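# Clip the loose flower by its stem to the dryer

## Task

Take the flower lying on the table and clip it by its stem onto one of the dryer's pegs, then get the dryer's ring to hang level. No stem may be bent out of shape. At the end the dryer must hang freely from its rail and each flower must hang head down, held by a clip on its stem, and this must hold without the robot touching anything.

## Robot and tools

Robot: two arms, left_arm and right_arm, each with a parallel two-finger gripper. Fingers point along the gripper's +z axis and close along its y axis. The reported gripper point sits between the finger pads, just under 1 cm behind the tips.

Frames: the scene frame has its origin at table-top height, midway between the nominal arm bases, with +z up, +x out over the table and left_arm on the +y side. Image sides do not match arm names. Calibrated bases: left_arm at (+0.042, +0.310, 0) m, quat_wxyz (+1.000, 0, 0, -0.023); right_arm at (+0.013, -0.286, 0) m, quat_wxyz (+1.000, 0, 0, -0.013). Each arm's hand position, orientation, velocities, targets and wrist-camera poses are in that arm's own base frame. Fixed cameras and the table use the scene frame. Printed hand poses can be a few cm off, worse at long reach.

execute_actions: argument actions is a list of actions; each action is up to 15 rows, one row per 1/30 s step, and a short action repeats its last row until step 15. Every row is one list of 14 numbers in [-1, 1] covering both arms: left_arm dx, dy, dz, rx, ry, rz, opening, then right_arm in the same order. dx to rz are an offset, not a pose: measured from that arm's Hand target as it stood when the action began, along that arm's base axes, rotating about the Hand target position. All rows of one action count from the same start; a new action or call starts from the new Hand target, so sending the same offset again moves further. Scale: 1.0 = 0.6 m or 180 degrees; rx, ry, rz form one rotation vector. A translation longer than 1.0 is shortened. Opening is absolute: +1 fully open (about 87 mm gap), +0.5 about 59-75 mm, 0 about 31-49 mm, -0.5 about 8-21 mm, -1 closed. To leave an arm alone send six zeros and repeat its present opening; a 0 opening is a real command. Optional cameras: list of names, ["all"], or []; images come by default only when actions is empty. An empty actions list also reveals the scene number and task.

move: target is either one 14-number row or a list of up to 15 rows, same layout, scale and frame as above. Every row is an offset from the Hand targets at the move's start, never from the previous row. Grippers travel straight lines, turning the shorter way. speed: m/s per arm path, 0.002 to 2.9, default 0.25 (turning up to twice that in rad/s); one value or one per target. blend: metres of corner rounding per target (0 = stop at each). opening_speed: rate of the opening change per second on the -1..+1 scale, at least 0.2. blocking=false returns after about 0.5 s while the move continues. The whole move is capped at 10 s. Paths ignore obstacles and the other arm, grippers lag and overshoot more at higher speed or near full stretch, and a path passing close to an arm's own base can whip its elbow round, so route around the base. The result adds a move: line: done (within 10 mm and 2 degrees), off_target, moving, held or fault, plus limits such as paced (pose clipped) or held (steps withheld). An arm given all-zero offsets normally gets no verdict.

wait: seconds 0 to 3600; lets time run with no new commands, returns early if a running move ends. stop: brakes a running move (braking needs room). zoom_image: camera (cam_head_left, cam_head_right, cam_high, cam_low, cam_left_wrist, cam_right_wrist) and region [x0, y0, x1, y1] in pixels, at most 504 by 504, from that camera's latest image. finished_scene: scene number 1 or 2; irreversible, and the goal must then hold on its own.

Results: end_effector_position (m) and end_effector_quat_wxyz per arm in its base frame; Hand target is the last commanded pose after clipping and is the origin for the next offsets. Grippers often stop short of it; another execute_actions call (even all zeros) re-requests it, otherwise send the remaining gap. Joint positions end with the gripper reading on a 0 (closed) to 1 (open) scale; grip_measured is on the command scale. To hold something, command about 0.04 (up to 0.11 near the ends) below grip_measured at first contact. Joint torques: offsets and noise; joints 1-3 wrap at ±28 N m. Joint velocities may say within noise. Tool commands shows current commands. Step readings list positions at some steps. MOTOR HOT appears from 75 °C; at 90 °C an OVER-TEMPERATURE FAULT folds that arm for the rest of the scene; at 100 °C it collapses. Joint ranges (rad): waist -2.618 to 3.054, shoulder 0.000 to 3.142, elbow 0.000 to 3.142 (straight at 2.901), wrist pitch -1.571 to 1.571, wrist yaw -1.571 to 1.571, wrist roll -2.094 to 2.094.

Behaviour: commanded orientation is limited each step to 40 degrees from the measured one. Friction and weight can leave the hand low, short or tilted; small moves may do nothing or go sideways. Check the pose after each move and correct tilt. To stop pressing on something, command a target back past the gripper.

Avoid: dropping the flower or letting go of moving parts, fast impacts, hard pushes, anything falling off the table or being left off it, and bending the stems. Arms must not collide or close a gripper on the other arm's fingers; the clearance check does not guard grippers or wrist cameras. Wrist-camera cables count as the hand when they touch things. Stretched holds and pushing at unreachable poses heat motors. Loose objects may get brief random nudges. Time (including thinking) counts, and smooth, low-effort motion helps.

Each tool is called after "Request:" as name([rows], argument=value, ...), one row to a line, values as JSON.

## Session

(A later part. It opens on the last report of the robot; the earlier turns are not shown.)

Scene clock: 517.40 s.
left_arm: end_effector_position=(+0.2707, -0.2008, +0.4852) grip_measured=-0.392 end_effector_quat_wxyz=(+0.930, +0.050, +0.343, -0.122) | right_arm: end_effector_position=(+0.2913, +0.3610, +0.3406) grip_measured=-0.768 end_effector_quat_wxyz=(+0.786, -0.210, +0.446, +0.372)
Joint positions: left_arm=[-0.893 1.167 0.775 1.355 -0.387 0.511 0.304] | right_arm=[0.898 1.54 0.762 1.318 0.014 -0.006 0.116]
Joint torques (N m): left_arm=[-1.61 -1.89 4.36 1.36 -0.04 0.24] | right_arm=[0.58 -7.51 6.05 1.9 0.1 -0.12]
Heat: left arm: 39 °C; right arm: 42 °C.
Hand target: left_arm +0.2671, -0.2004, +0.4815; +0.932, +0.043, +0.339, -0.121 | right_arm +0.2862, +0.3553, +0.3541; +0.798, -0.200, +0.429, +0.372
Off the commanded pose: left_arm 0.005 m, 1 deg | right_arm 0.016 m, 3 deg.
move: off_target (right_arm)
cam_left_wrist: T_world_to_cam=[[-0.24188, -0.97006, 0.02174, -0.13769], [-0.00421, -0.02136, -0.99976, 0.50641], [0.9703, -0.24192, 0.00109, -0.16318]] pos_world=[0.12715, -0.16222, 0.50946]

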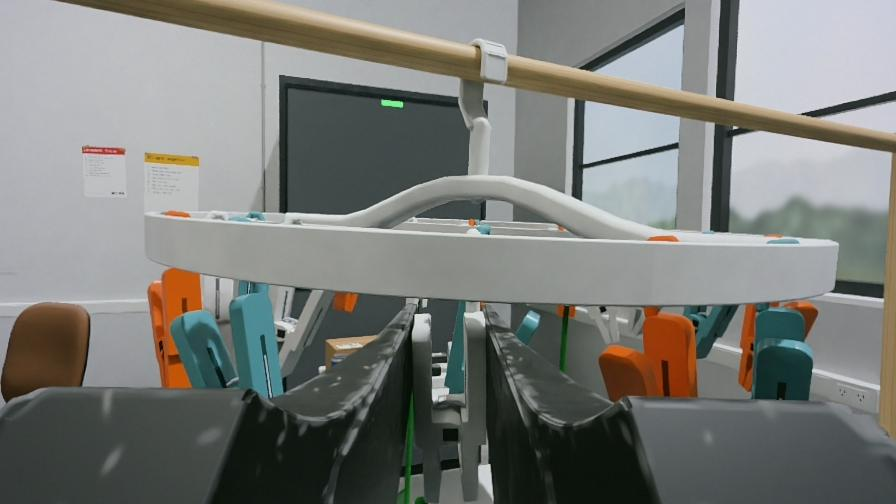

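Request:
execute_actions(actions=[], cameras=["cam_left_wrist"])

Request:
zoom_image(camera="cam_left_wrist", region=[350, 290, 560, 504])

Scene clock: 523.37 s.
left_arm: end_effector_position=(+0.2707, -0.2008, +0.4852) grip_measured=-0.392 end_effector_quat_wxyz=(+0.930, +0.050, +0.343, -0.122) | right_arm: end_effector_position=(+0.2913, +0.3610, +0.3406) grip_measured=-0.768 end_effector_quat_wxyz=(+0.786, -0.209, +0.446, +0.372)
Joint positions: left_arm=[-0.893 1.167 0.775 1.355 -0.387 0.511 0.304] | right_arm=[0.898 1.54 0.762 1.318 0.015 -0.006 0.116]
Joint velocities: within noise
Joint torques (N m): left_arm=[-1.61 -1.91 4.36 1.36 -0.05 0.24] | right_arm=[0.64 -7.47 6.08 1.89 0.09 -0.13]
Heat: left arm: 39 °C; right arm: 43 °C.
Hand target: left_arm +0.2671, -0.2004, +0.4815; +0.932, +0.043, +0.339, -0.121 | right_arm +0.2862, +0.3553, +0.3541; +0.798, -0.200, +0.429, +0.372
Tool commands: left_gripper/opening=-0.6 right_gripper/opening=-1.0
Off the commanded pose: left_arm 0.005 m, 1 deg | right_arm 0.016 m, 3 deg.
camera_calibration:
cam_left_wrist: T_world_to_cam=[[-0.24188, -0.97006, 0.02174, -0.13769], [-0.00421, -0.02136, -0.99976, 0.50641], [0.9703, -0.24192, 0.00109, -0.16318]] pos_world=[0.12715, -0.16222, 0.50946]
Images, in order (width x height): cam_left_wrist 896x504.

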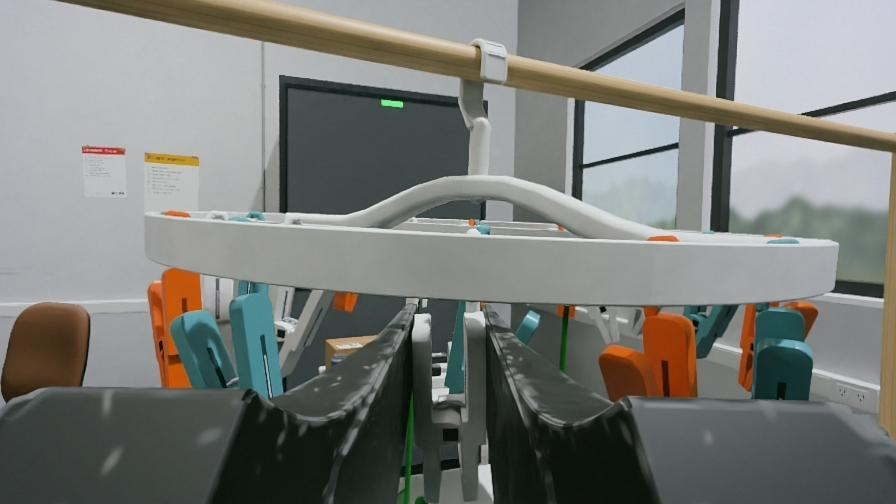

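Scaled by 2.355 from the camera's image (finer frame: 1280x720).

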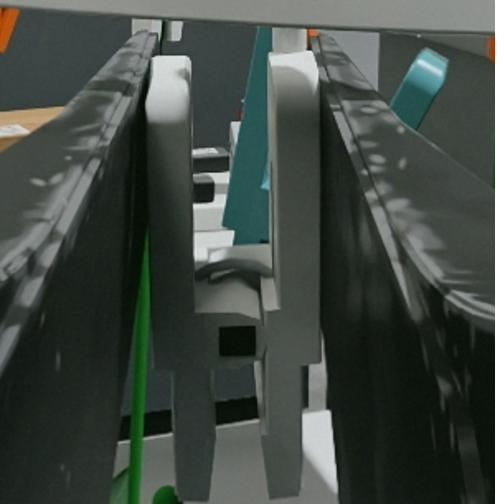

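Request:
move(target=[0,0,0,0,0,0,-0.6, 0.018,-0.016,0.022,0,0,0,-1.0], speed=0.05, cameras=["cam_left_wrist"])

Request:
zoom_image(camera="cam_left_wrist", region=[350, 290, 560, 504])

Scene clock: 527.37 s.
left_arm: end_effector_position=(+0.2707, -0.2008, +0.4852) grip_measured=-0.392 end_effector_quat_wxyz=(+0.930, +0.050, +0.343, -0.122) | right_arm: end_effector_position=(+0.2992, +0.3504, +0.3447) grip_measured=-0.768 end_effector_quat_wxyz=(+0.787, -0.209, +0.450, +0.366)
Joint positions: left_arm=[-0.893 1.167 0.775 1.355 -0.387 0.511 0.304] | right_arm=[0.86 1.513 0.762 1.284 -0.009 0.005 0.116]
Joint torques (N m): left_arm=[-1.61 -1.89 4.36 1.36 -0.05 0.24] | right_arm=[-0.32 -7.77 9.1 1.65 -0.08 0.04]
Heat: left arm: 39 °C; right arm: 43 °C.
Hand target: left_arm +0.2671, -0.2004, +0.4815; +0.932, +0.043, +0.339, -0.121 | right_arm +0.2970, +0.3457, +0.3673; +0.798, -0.200, +0.429, +0.372
Off the commanded pose: left_arm 0.005 m, 1 deg | right_arm 0.023 m, 3 deg.
move: off_target (right_arm)
cam_left_wrist: T_world_to_cam=[[-0.24188, -0.97006, 0.02174, -0.13769], [-0.00421, -0.02136, -0.99976, 0.50641], [0.9703, -0.24192, 0.00109, -0.16318]] pos_world=[0.12715, -0.16222, 0.50946]

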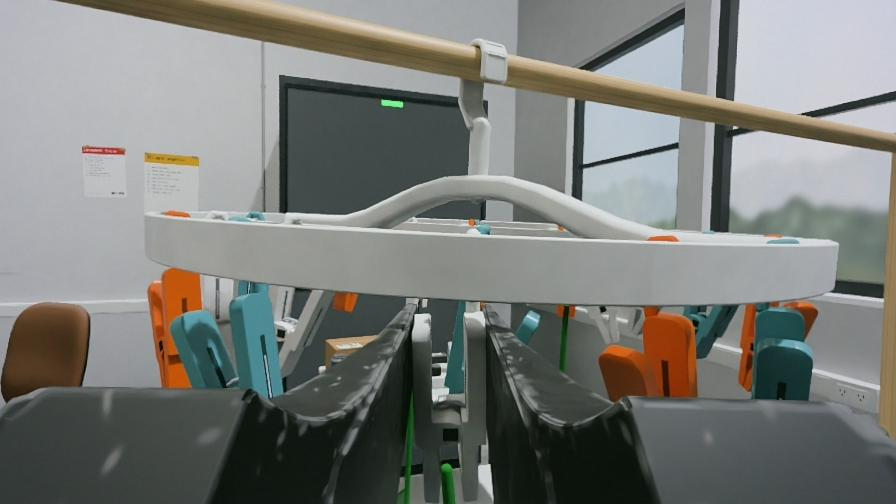

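Scaled by 2.355 from the camera's image (finer frame: 1280x720).

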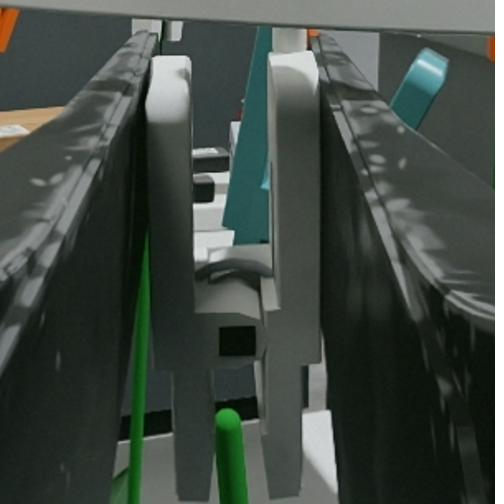

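Request:
move(target=[0,0,0,0,0,0,-0.6, 0.0,-0.003,0.022,0,0,0,-1.0], speed=0.05, cameras=["cam_left_wrist"])

Request:
zoom_image(camera="cam_left_wrist", region=[350, 290, 560, 504])

Scene clock: 532.03 s.
left_arm: end_effector_position=(+0.2707, -0.2008, +0.4852) grip_measured=-0.392 end_effector_quat_wxyz=(+0.930, +0.050, +0.343, -0.122) | right_arm: end_effector_position=(+0.2977, +0.3496, +0.3608) grip_measured=-0.768 end_effector_quat_wxyz=(+0.788, -0.209, +0.446, +0.368)
Joint positions: left_arm=[-0.893 1.167 0.775 1.355 -0.387 0.511 0.304] | right_arm=[0.86 1.48 0.796 1.224 -0.012 0.007 0.116]
Joint torques (N m): left_arm=[-1.62 -1.89 4.34 1.36 -0.05 0.24] | right_arm=[-0.73 -7.3 8.91 1.64 -0.07 0.05]
Heat: left arm: 39 °C; right arm: 43 °C.
Hand target: left_arm +0.2671, -0.2004, +0.4815; +0.932, +0.043, +0.339, -0.121 | right_arm +0.2970, +0.3439, +0.3804; +0.798, -0.200, +0.429, +0.372
Off the commanded pose: left_arm 0.005 m, 1 deg | right_arm 0.020 m, 3 deg.
move: off_target (right_arm)
cam_left_wrist: T_world_to_cam=[[-0.24188, -0.97006, 0.02174, -0.13769], [-0.00421, -0.02136, -0.99976, 0.50641], [0.9703, -0.24192, 0.00109, -0.16318]] pos_world=[0.12715, -0.16222, 0.50946]

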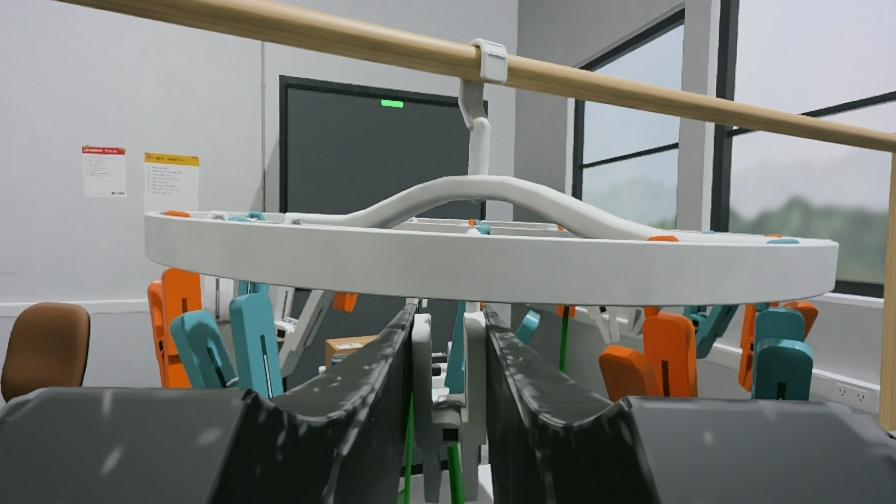

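Scaled by 2.355 from the camera's image (finer frame: 1280x720).

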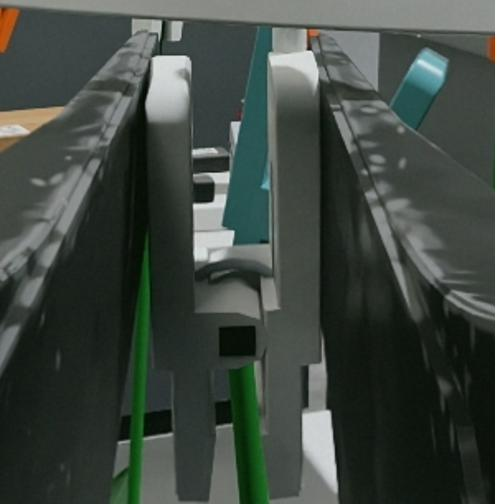

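Request:
move(target=[0,0,0,0,0,0,-0.6, -0.0143,0.0067,-0.0083,0,0,0,-1.0], speed=0.05, cameras=["cam_left_wrist"])

Request:
zoom_image(camera="cam_left_wrist", region=[350, 290, 560, 504])

Scene clock: 534.90 s.
left_arm: end_effector_position=(+0.2707, -0.2008, +0.4852) grip_measured=-0.392 end_effector_quat_wxyz=(+0.930, +0.050, +0.343, -0.122) | right_arm: end_effector_position=(+0.2932, +0.3535, +0.3608) grip_measured=-0.768 end_effector_quat_wxyz=(+0.787, -0.210, +0.446, +0.372)
Joint positions: left_arm=[-0.893 1.167 0.775 1.355 -0.387 0.511 0.304] | right_arm=[0.876 1.48 0.796 1.224 -0.005 0.005 0.116]
Joint torques (N m): left_arm=[-1.61 -1.89 4.34 1.36 -0.04 0.24] | right_arm=[0.51 -7.24 6.79 1.81 0.08 -0.11]
Heat: left arm: 38 °C; right arm: 43 °C.
Hand target: left_arm +0.2671, -0.2004, +0.4815; +0.932, +0.043, +0.339, -0.121 | right_arm +0.2884, +0.3479, +0.3755; +0.798, -0.200, +0.429, +0.372
Off the commanded pose: left_arm 0.005 m, 1 deg | right_arm 0.016 m, 3 deg.
move: off_target (right_arm)
cam_left_wrist: T_world_to_cam=[[-0.24188, -0.97006, 0.02174, -0.13769], [-0.00421, -0.02136, -0.99976, 0.50641], [0.9703, -0.24192, 0.00109, -0.16318]] pos_world=[0.12715, -0.16222, 0.50946]

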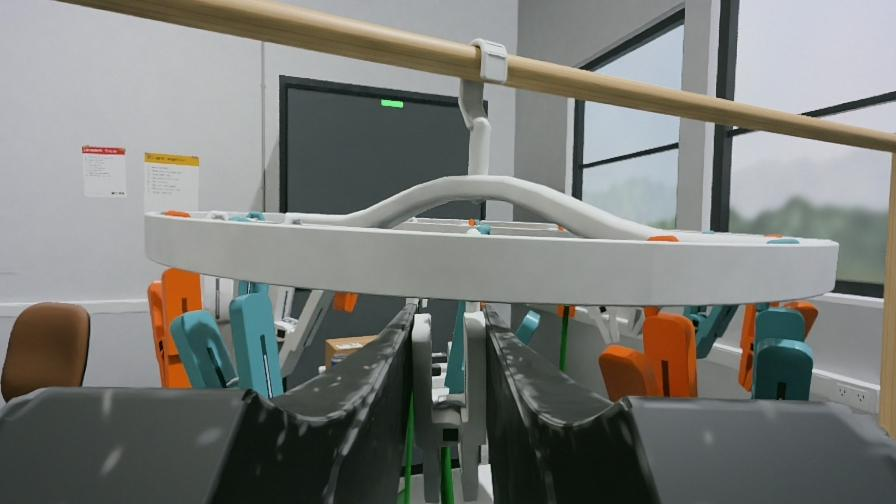

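Scaled by 2.355 from the camera's image (finer frame: 1280x720).

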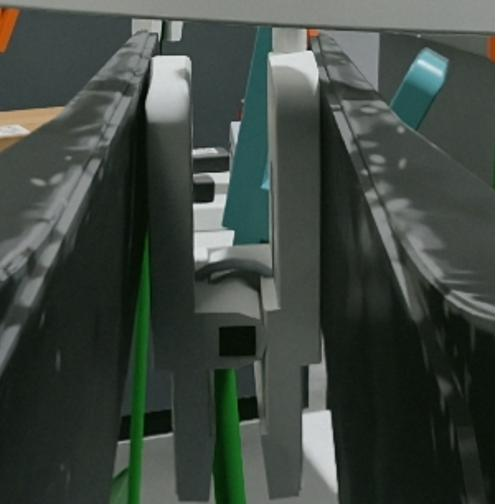

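Request:
move(target=[0,0,0,0,0,0,-0.6, -0.0117,0.001,-0.0117,0,0,0,-1.0], speed=0.05, cameras=["cam_left_wrist"])

Request:
zoom_image(camera="cam_left_wrist", region=[350, 290, 560, 504])

Scene clock: 537.83 s.
left_arm: end_effector_position=(+0.2707, -0.2008, +0.4852) grip_measured=-0.392 end_effector_quat_wxyz=(+0.930, +0.049, +0.343, -0.121) | right_arm: end_effector_position=(+0.2869, +0.3547, +0.3546) grip_measured=-0.768 end_effector_quat_wxyz=(+0.787, -0.210, +0.446, +0.372)
Joint positions: left_arm=[-0.893 1.167 0.775 1.355 -0.387 0.511 0.304] | right_arm=[0.896 1.48 0.769 1.252 0.013 -0.006 0.116]
Joint torques (N m): left_arm=[-1.61 -1.88 4.34 1.35 -0.04 0.23] | right_arm=[0.57 -7.39 6.26 1.85 0.08 -0.1]
Heat: left arm: 38 °C; right arm: 43 °C.
Hand target: left_arm +0.2672, -0.2005, +0.4815; +0.932, +0.044, +0.339, -0.121 | right_arm +0.2814, +0.3485, +0.3685; +0.798, -0.200, +0.429, +0.372
Off the commanded pose: left_arm 0.005 m, 1 deg | right_arm 0.016 m, 3 deg.
move: off_target (right_arm)
cam_left_wrist: T_world_to_cam=[[-0.24139, -0.97019, 0.02169, -0.13775], [-0.00438, -0.02126, -0.99976, 0.50645], [0.97042, -0.24143, 0.00089, -0.16301]] pos_world=[0.12715, -0.16223, 0.50946]

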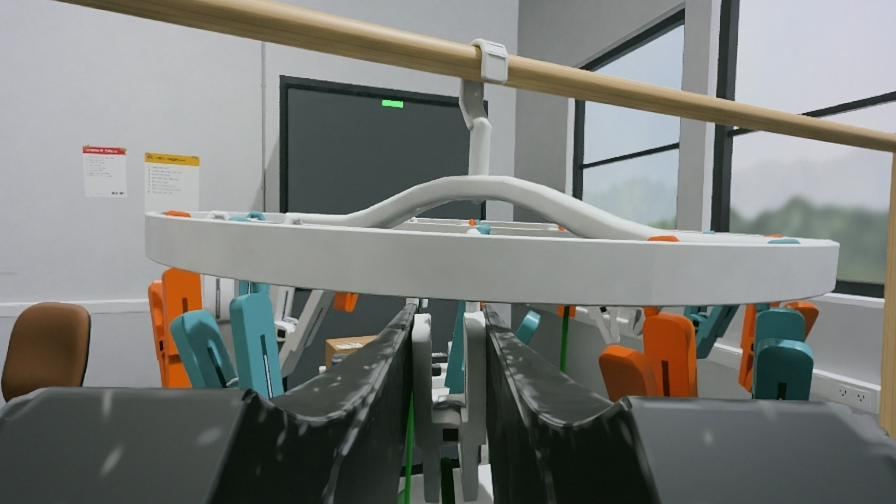

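Scaled by 2.355 from the camera's image (finer frame: 1280x720).

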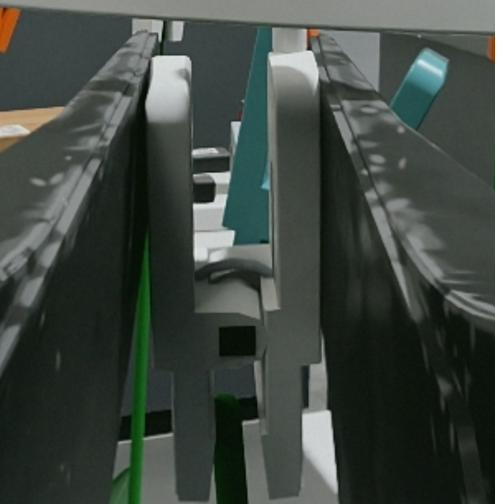

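Request:
move(target=[0,0,0,0,0,0,-0.6, -0.0095,-0.0008,0.0,0,0,0,-1.0], speed=0.05, cameras=["cam_left_wrist"])

Request:
zoom_image(camera="cam_left_wrist", region=[350, 290, 560, 504])

Scene clock: 540.30 s.
left_arm: end_effector_position=(+0.2707, -0.2008, +0.4852) grip_measured=-0.392 end_effector_quat_wxyz=(+0.930, +0.049, +0.343, -0.121) | right_arm: end_effector_position=(+0.2812, +0.3543, +0.3553) grip_measured=-0.768 end_effector_quat_wxyz=(+0.787, -0.209, +0.445, +0.372)
Joint positions: left_arm=[-0.893 1.167 0.775 1.355 -0.387 0.511 0.304] | right_arm=[0.911 1.465 0.756 1.252 0.025 -0.014 0.116]
Joint torques (N m): left_arm=[-1.61 -1.91 4.34 1.35 -0.04 0.23] | right_arm=[0.61 -7.42 6.15 1.82 0.09 -0.11]
Heat: left arm: 38 °C; right arm: 43 °C.
Hand target: left_arm +0.2672, -0.2005, +0.4815; +0.932, +0.044, +0.339, -0.121 | right_arm +0.2758, +0.3480, +0.3684; +0.798, -0.200, +0.429, +0.372
Off the commanded pose: left_arm 0.005 m, 1 deg | right_arm 0.016 m, 2 deg.
move: off_target (right_arm)
cam_left_wrist: T_world_to_cam=[[-0.24139, -0.97019, 0.02169, -0.13775], [-0.00438, -0.02126, -0.99976, 0.50645], [0.97042, -0.24143, 0.00089, -0.16301]] pos_world=[0.12715, -0.16223, 0.50946]

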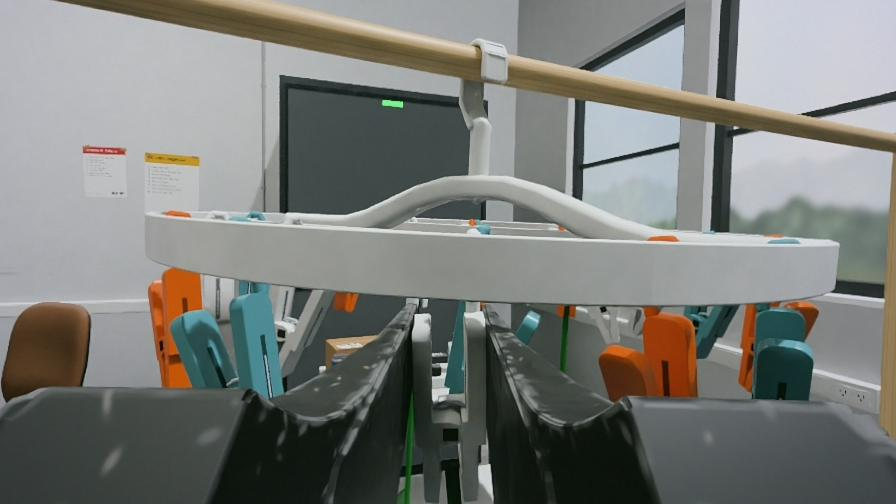

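Scaled by 2.355 from the camera's image (finer frame: 1280x720).

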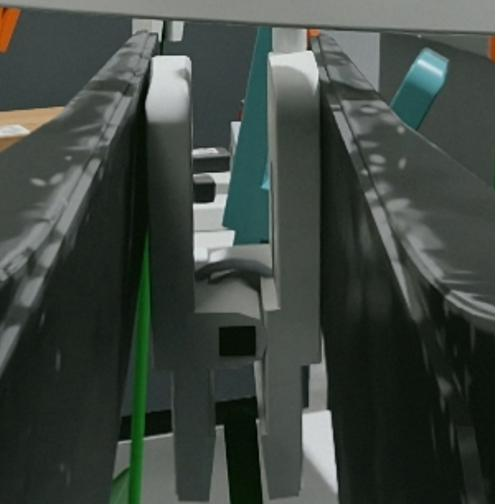

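Request:
execute_actions(actions=[], cameras=["cam_low", "cam_head_left"])

Request:
zoom_image(camera="cam_low", region=[220, 90, 380, 250])

Request:
zoom_image(camera="cam_head_left", region=[180, 150, 320, 290])

Scene clock: 544.20 s.
left_arm: end_effector_position=(+0.2707, -0.2008, +0.4852) grip_measured=-0.392 end_effector_quat_wxyz=(+0.930, +0.049, +0.343, -0.121) | right_arm: end_effector_position=(+0.2813, +0.3542, +0.3553) grip_measured=-0.768 end_effector_quat_wxyz=(+0.788, -0.209, +0.445, +0.372)
Joint positions: left_arm=[-0.893 1.167 0.775 1.355 -0.387 0.511 0.304] | right_arm=[0.911 1.465 0.756 1.252 0.026 -0.015 0.116]
Joint velocities: within noise
Joint torques (N m): left_arm=[-1.61 -1.89 4.36 1.36 -0.04 0.24] | right_arm=[0.61 -7.42 6.2 1.82 0.07 -0.12]
Heat: left arm: 38 °C; right arm: 43 °C.
Hand target: left_arm +0.2672, -0.2005, +0.4815; +0.932, +0.044, +0.339, -0.121 | right_arm +0.2758, +0.3480, +0.3684; +0.798, -0.200, +0.429, +0.372
Tool commands: left_gripper/opening=-0.6 right_gripper/opening=-1.0
Off the commanded pose: left_arm 0.005 m, 1 deg | right_arm 0.016 m, 2 deg.
Images, in order (width x height): cam_head_left 504x504, cam_low 504x504.

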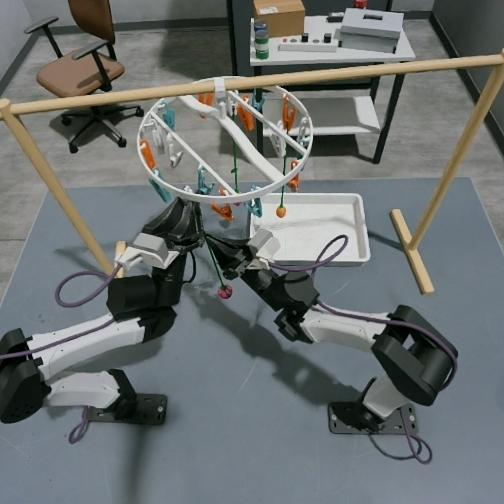

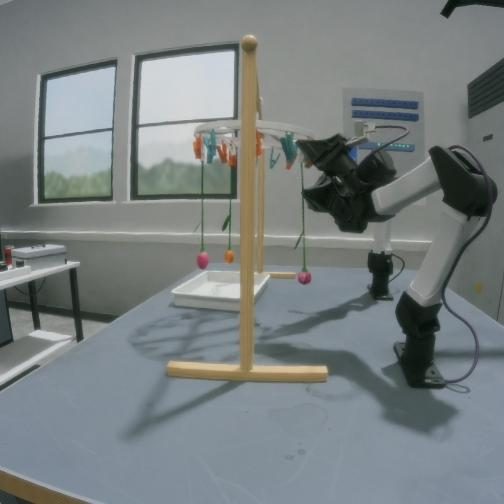

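Scaled by 3.150 from the camera's image (finer frame: 720x720).

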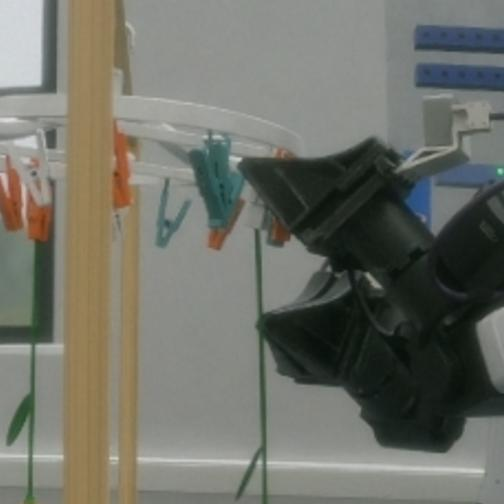

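Scaled by 3.600 from the camera's image (finer frame: 720x720).

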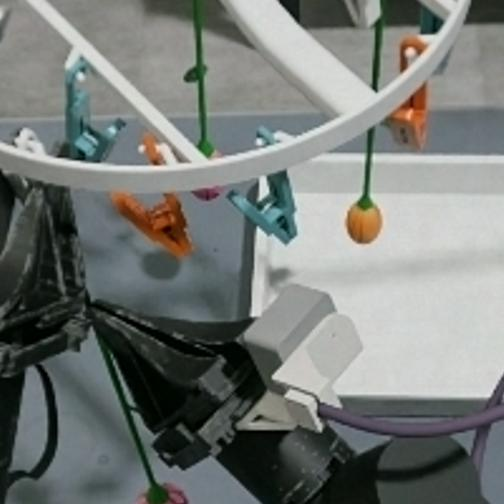

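Request:
move(target=[0,0,0,0,0,0,0.1, 0,0,0,0,0,0,-1.0], opening_speed=0.4, cameras=["cam_left_wrist", "cam_low"])

Request:
zoom_image(camera="cam_left_wrist", region=[350, 290, 560, 504])

Request:
zoom_image(camera="cam_low", region=[220, 90, 380, 250])

Scene clock: 547.73 s.
left_arm: end_effector_position=(+0.2680, -0.2011, +0.4842) grip_measured=+0.100 end_effector_quat_wxyz=(+0.931, +0.047, +0.340, -0.126) | right_arm: end_effector_position=(+0.2808, +0.3536, +0.3573) grip_measured=-0.768 end_effector_quat_wxyz=(+0.789, -0.208, +0.442, +0.372)
Joint positions: left_arm=[-0.901 1.167 0.765 1.374 -0.388 0.511 0.55] | right_arm=[0.911 1.465 0.756 1.26 0.026 -0.015 0.116]
Joint torques (N m): left_arm=[-0.9 -1.8 5.18 1.15 -0.03 0.24] | right_arm=[0.61 -7.35 6.15 1.73 0.08 -0.11]
Heat: left arm: 38 °C; right arm: 43 °C.
Hand target: left_arm +0.2672, -0.2004, +0.4815; +0.932, +0.043, +0.339, -0.121 | right_arm +0.2758, +0.3480, +0.3685; +0.798, -0.200, +0.429, +0.372
Off the commanded pose: left_arm 0.003 m, 1 deg | right_arm 0.013 m, 2 deg.
move: done
cam_left_wrist: T_world_to_cam=[[-0.24821, -0.96831, 0.02775, -0.13945], [0.001, -0.0289, -0.99958, 0.50233], [0.96871, -0.24808, 0.00814, -0.16484]] pos_world=[0.12457, -0.1614, 0.50733]
Images, in order (width x height): cam_low 504x504, cam_left_wrist 896x504.

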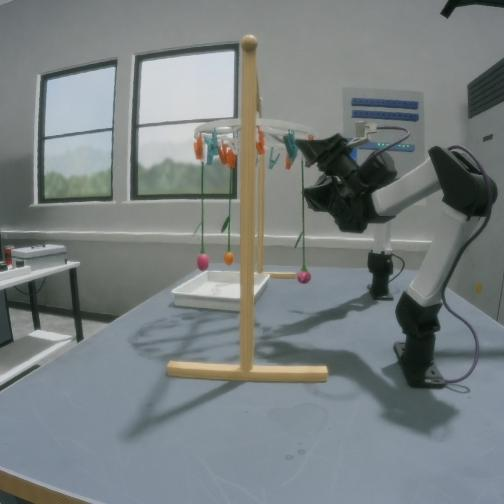

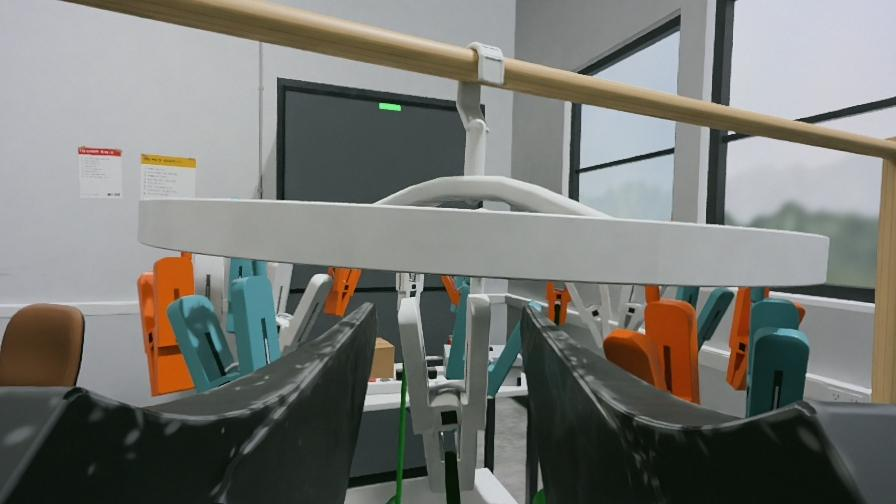

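Scaled by 2.355 from the camera's image (finer frame: 1280x720).

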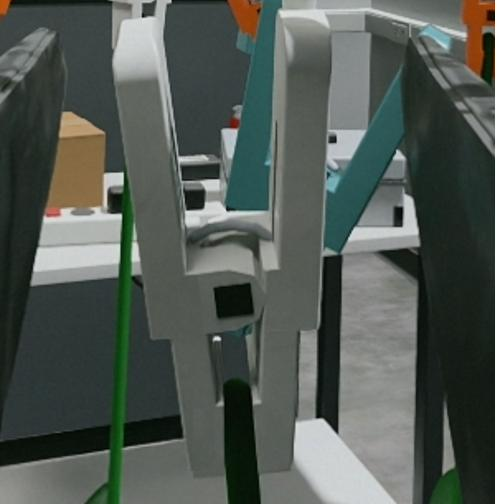

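Scaled by 3.150 from the camera's image (finer frame: 720x720).

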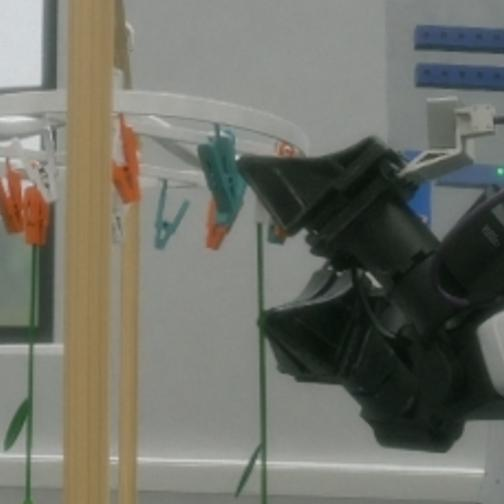

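Request:
move([
  [-0.0828,0.0218,-0.1022,0,0,0,0.1, 0,0,0,0,0,0,-1.0],
  [-0.183,0.167,-0.167,0,0,0,0.1, 0,0,0,0,0,0,-1.0],
], speed=[0.08,0.2], blend=[0.01,0], cameras=["cam_left_wrist", "cam_low", "cam_head_right"])

Request:
zoom_image(camera="cam_low", region=[180, 90, 340, 290])

Scene clock: 555.67 s.
left_arm: end_effector_position=(+0.1580, -0.1059, +0.3821) grip_measured=+0.100 end_effector_quat_wxyz=(+0.931, +0.058, +0.340, -0.122) | right_arm: end_effector_position=(+0.2808, +0.3536, +0.3573) grip_measured=-0.768 end_effector_quat_wxyz=(+0.789, -0.208, +0.442, +0.372)
Joint positions: left_arm=[-1.289 0.472 0.131 1.475 -0.572 0.899 0.55] | right_arm=[0.911 1.465 0.756 1.26 0.026 -0.015 0.116]
Joint torques (N m): left_arm=[-0.85 2.91 4.96 1.11 0.04 0.22] | right_arm=[0.57 -7.34 6.2 1.74 0.08 -0.11]
Heat: left arm: 38 °C; right arm: 42 °C.
Hand target: left_arm +0.1573, -0.1002, +0.3813; +0.932, +0.043, +0.339, -0.121 | right_arm +0.2758, +0.3480, +0.3685; +0.798, -0.200, +0.429, +0.372
Off the commanded pose: left_arm 0.006 m, 2 deg | right_arm 0.013 m, 2 deg.
move: done
cam_left_wrist: T_world_to_cam=[[-0.24855, -0.96861, 0.00507, -0.06298], [0.0034, -0.00611, -0.99998, 0.4053], [0.96861, -0.24853, 0.00481, -0.03252]] pos_world=[0.01447, -0.06661, 0.40577]
Images, in order (width x height): cam_head_right 504x504, cam_low 504x504, cam_left_wrist 896x504.

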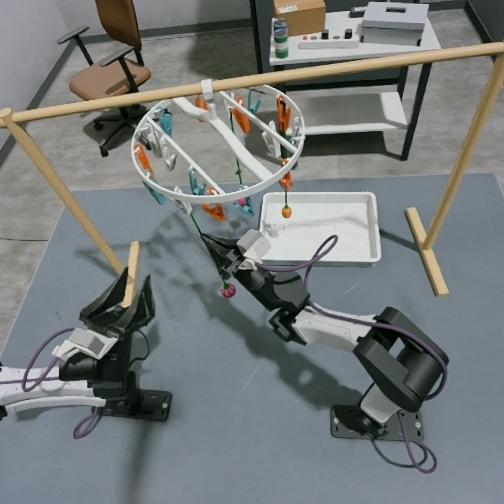

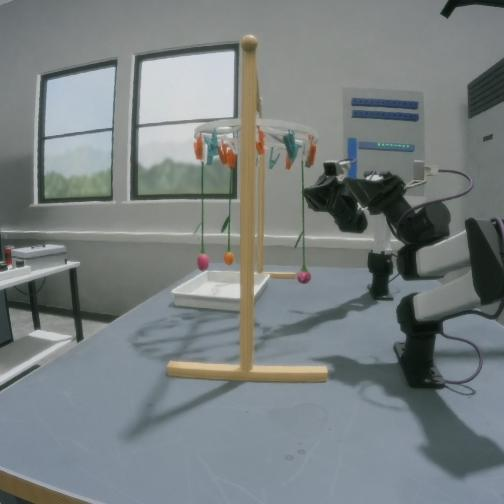

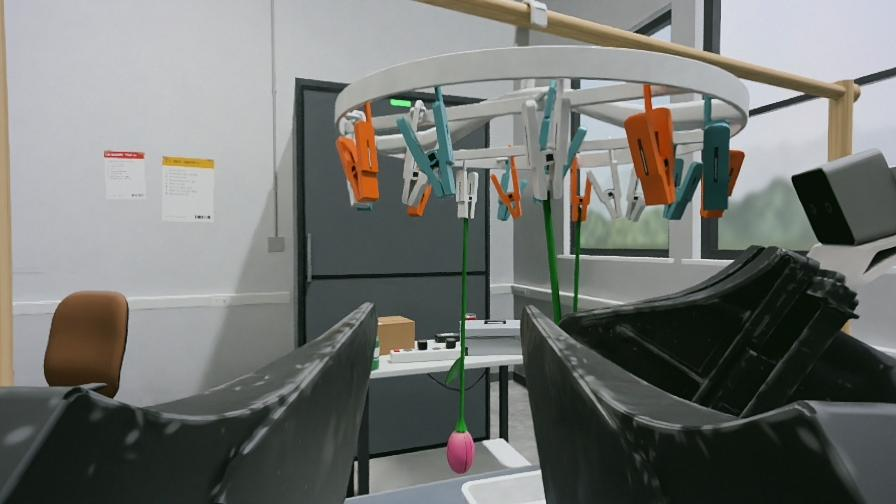

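Scaled by 2.520 from the camera's image (finer frame: 720x720).

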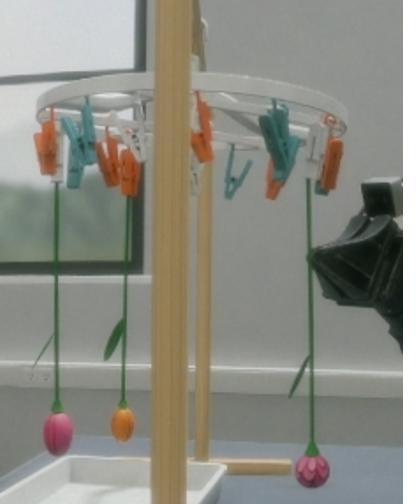

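Request:
move(target=[0,0,0,0,0,0,0.1, 0,0,0,0,0,0,-0.1], opening_speed=0.4, cameras=["cam_left_wrist", "cam_low", "cam_head_right"])

Request:
zoom_image(camera="cam_low", region=[180, 90, 340, 290])

Scene clock: 559.47 s.
left_arm: end_effector_position=(+0.1580, -0.1058, +0.3820) grip_measured=+0.100 end_effector_quat_wxyz=(+0.931, +0.058, +0.340, -0.122) | right_arm: end_effector_position=(+0.2808, +0.3536, +0.3573) grip_measured=-0.100 end_effector_quat_wxyz=(+0.789, -0.208, +0.442, +0.372)
Joint positions: left_arm=[-1.289 0.472 0.131 1.475 -0.572 0.899 0.55] | right_arm=[0.911 1.465 0.756 1.26 0.026 -0.015 0.45]
Joint torques (N m): left_arm=[-0.85 2.91 4.94 1.11 0.04 0.23] | right_arm=[0.69 -7.36 6.19 1.73 0.08 -0.11]
Heat: left arm: 38 °C; right arm: 42 °C.
Hand target: left_arm +0.1574, -0.1002, +0.3813; +0.932, +0.043, +0.339, -0.121 | right_arm +0.2758, +0.3480, +0.3684; +0.798, -0.200, +0.429, +0.372
Off the commanded pose: left_arm 0.006 m, 2 deg | right_arm 0.013 m, 2 deg.
move: done
cam_left_wrist: T_world_to_cam=[[-0.24785, -0.96879, 0.00473, -0.06287], [0.0032, -0.0057, -0.99998, 0.40534], [0.96879, -0.24783, 0.00451, -0.03235]] pos_world=[0.01446, -0.06661, 0.40577]
Images, in order (width x height): cam_head_right 504x504, cam_low 504x504, cam_left_wrist 896x504.

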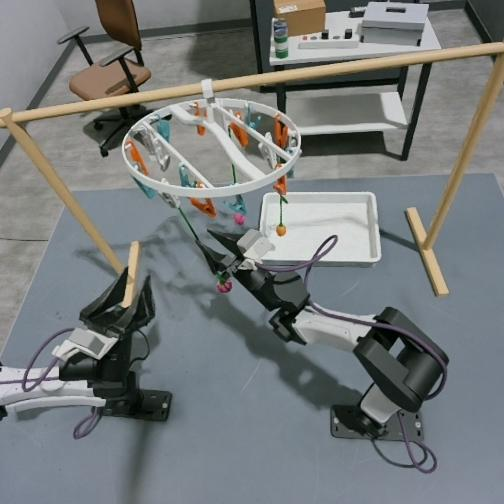

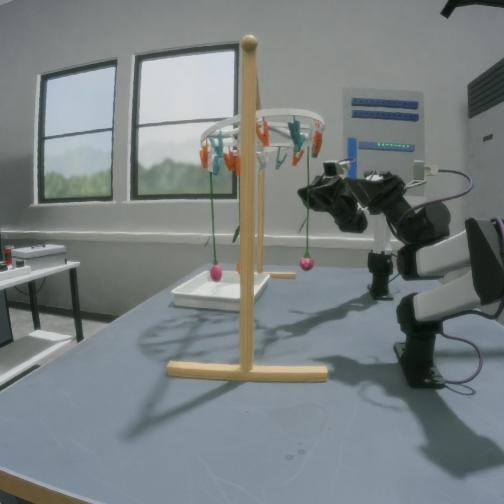

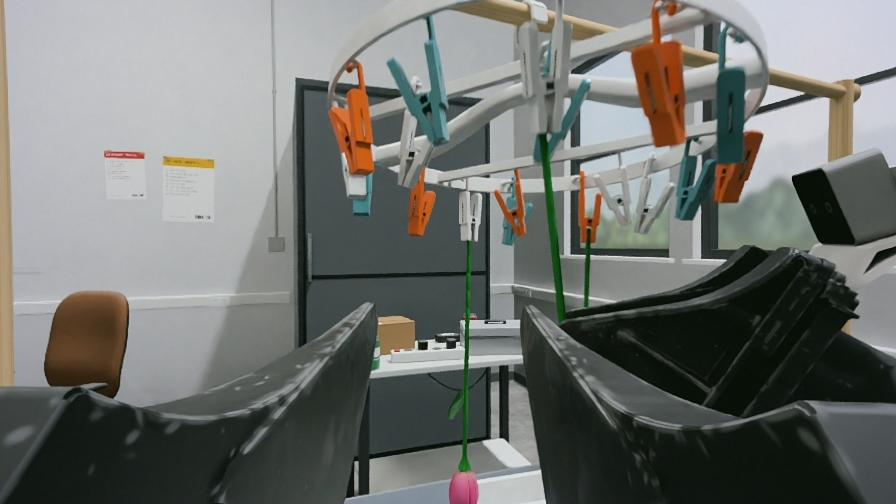

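Scaled by 2.520 from the camera's image (finer frame: 720x720).

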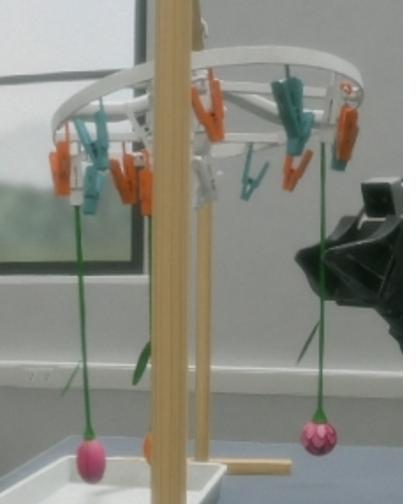

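Request:
execute_actions(actions=[], cameras=["cam_right_wrist", "cam_low", "cam_high"])

Request:
zoom_image(camera="cam_low", region=[180, 90, 340, 290])

Scene clock: 562.70 s.
left_arm: end_effector_position=(+0.1580, -0.1058, +0.3820) grip_measured=+0.100 end_effector_quat_wxyz=(+0.931, +0.058, +0.340, -0.122) | right_arm: end_effector_position=(+0.2808, +0.3536, +0.3573) grip_measured=-0.100 end_effector_quat_wxyz=(+0.789, -0.208, +0.442, +0.372)
Joint positions: left_arm=[-1.289 0.472 0.131 1.475 -0.572 0.899 0.55] | right_arm=[0.911 1.465 0.756 1.26 0.026 -0.015 0.45]
Joint velocities: within noise
Joint torques (N m): left_arm=[-0.84 2.91 4.96 1.11 0.04 0.22] | right_arm=[0.61 -7.42 6.16 1.72 0.09 -0.11]
Heat: left arm: 38 °C; right arm: 42 °C.
Hand target: left_arm +0.1574, -0.1002, +0.3813; +0.932, +0.043, +0.339, -0.121 | right_arm +0.2758, +0.3480, +0.3684; +0.798, -0.200, +0.429, +0.372
Tool commands: left_gripper/opening=+0.1 right_gripper/opening=-0.1
Off the commanded pose: left_arm 0.006 m, 2 deg | right_arm 0.013 m, 2 deg.
camera_calibration:
cam_right_wrist: T_world_to_cam=[[0.78872, -0.61468, -0.00968, 0.00221], [-0.20175, -0.24394, -0.94857, 0.50197], [0.5807, 0.75011, -0.31641, -0.1722]] pos_world=[0.19953, 0.25298, 0.42169]
Images, in order (width x height): cam_high 504x504, cam_low 504x504, cam_right_wrist 896x504.

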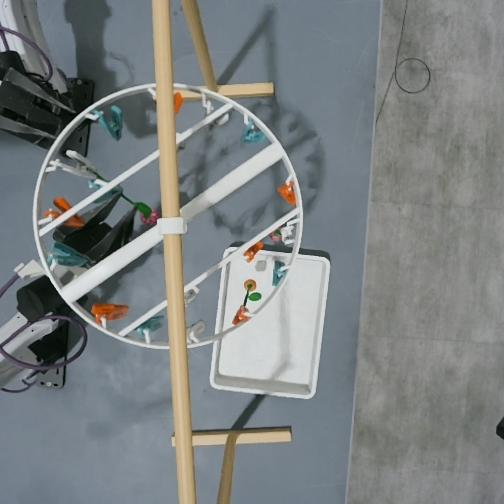

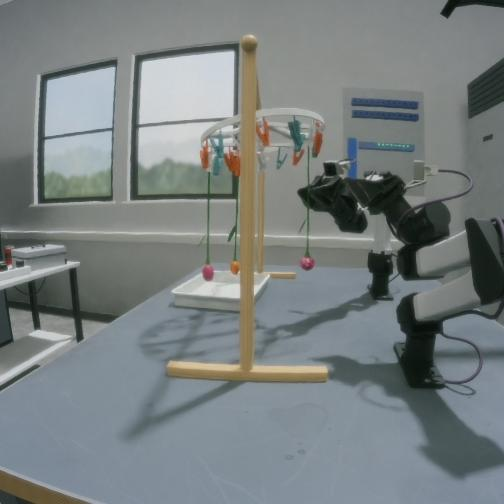

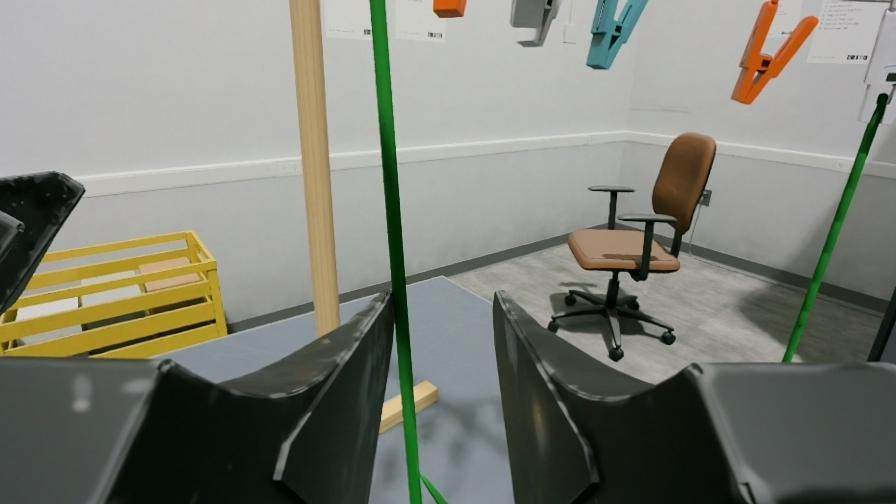

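Scaled by 2.520 from the camera's image (finer frame: 720x720).

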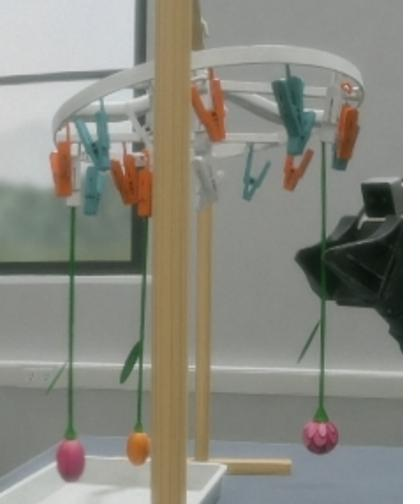

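Request:
move([
  [0,0,0,0,0,0,0.1, 0,0,0,0,0,0,0.5],
  [0,0,0,0,0,0,0.1, -0.1,-0.12,-0.09,0,0,0,0.5],
], speed=[0.05,0.1], cameras=["cam_low", "cam_high", "cam_left_wrist", "cam_head_left"])

Request:
zoom_image(camera="cam_low", region=[180, 90, 340, 290])

Scene clock: 565.93 s.
left_arm: end_effector_position=(+0.1580, -0.1058, +0.3820) grip_measured=+0.100 end_effector_quat_wxyz=(+0.931, +0.058, +0.340, -0.122) | right_arm: end_effector_position=(+0.2198, +0.2812, +0.3035) grip_measured=+0.500 end_effector_quat_wxyz=(+0.786, -0.210, +0.447, +0.371)
Joint positions: left_arm=[-1.289 0.472 0.131 1.475 -0.572 0.899 0.55] | right_arm=[0.932 1.16 0.311 1.388 0.044 -0.024 0.75]
Joint torques (N m): left_arm=[-0.84 2.91 4.96 1.11 0.04 0.22] | right_arm=[0.73 -3.36 5.85 1.98 0.08 -0.12]
Heat: left arm: 38 °C; right arm: 42 °C.
Hand target: left_arm +0.1574, -0.1002, +0.3813; +0.932, +0.043, +0.339, -0.121 | right_arm +0.2158, +0.2760, +0.3145; +0.798, -0.200, +0.429, +0.372
Off the commanded pose: left_arm 0.006 m, 2 deg | right_arm 0.013 m, 3 deg.
move: off_target (right_arm)
cam_left_wrist: T_world_to_cam=[[-0.24785, -0.96879, 0.00473, -0.06287], [0.0032, -0.0057, -0.99998, 0.40534], [0.96879, -0.24783, 0.00451, -0.03235]] pos_world=[0.01446, -0.06661, 0.40577]
Images, in order (width x height): cam_head_left 504x504, cam_high 504x504, cam_low 504x504, cam_left_wrist 896x504.

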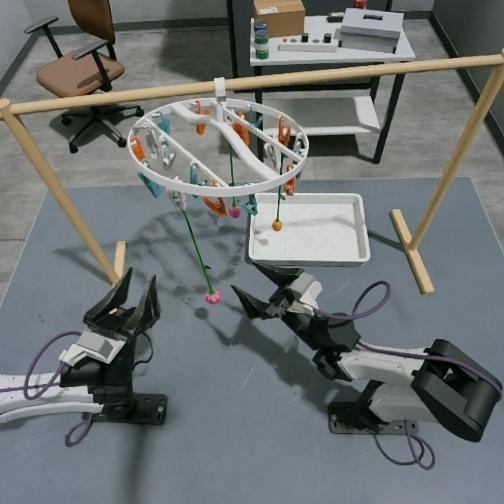

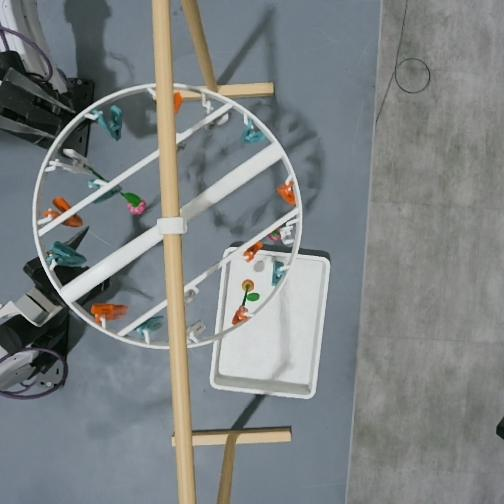

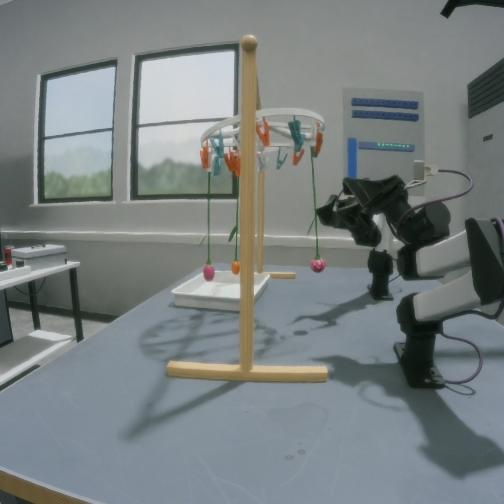

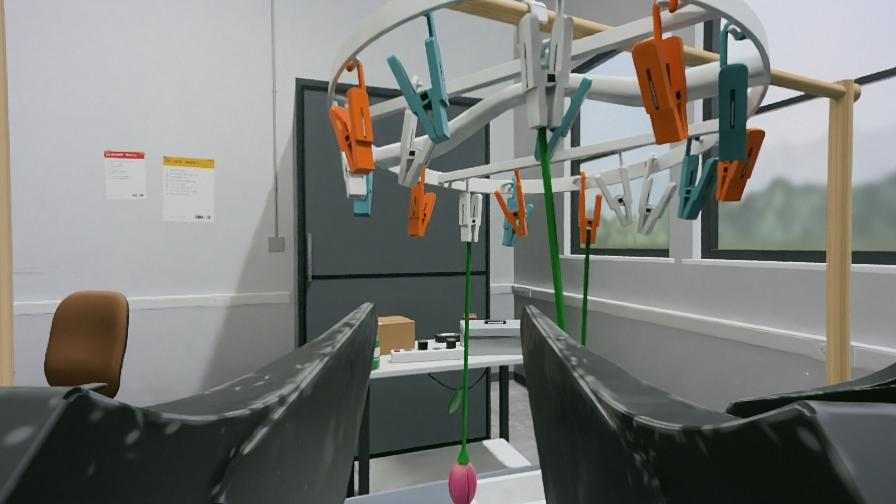

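Scaled by 2.520 from the camera's image (finer frame: 720x720).

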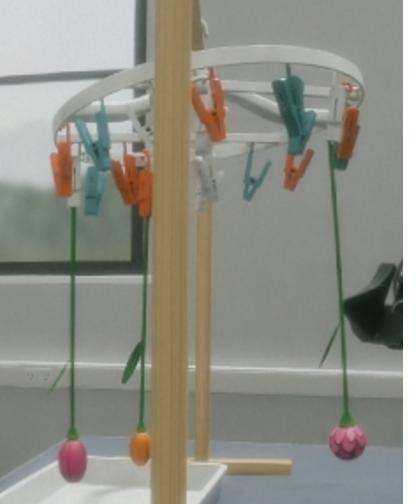

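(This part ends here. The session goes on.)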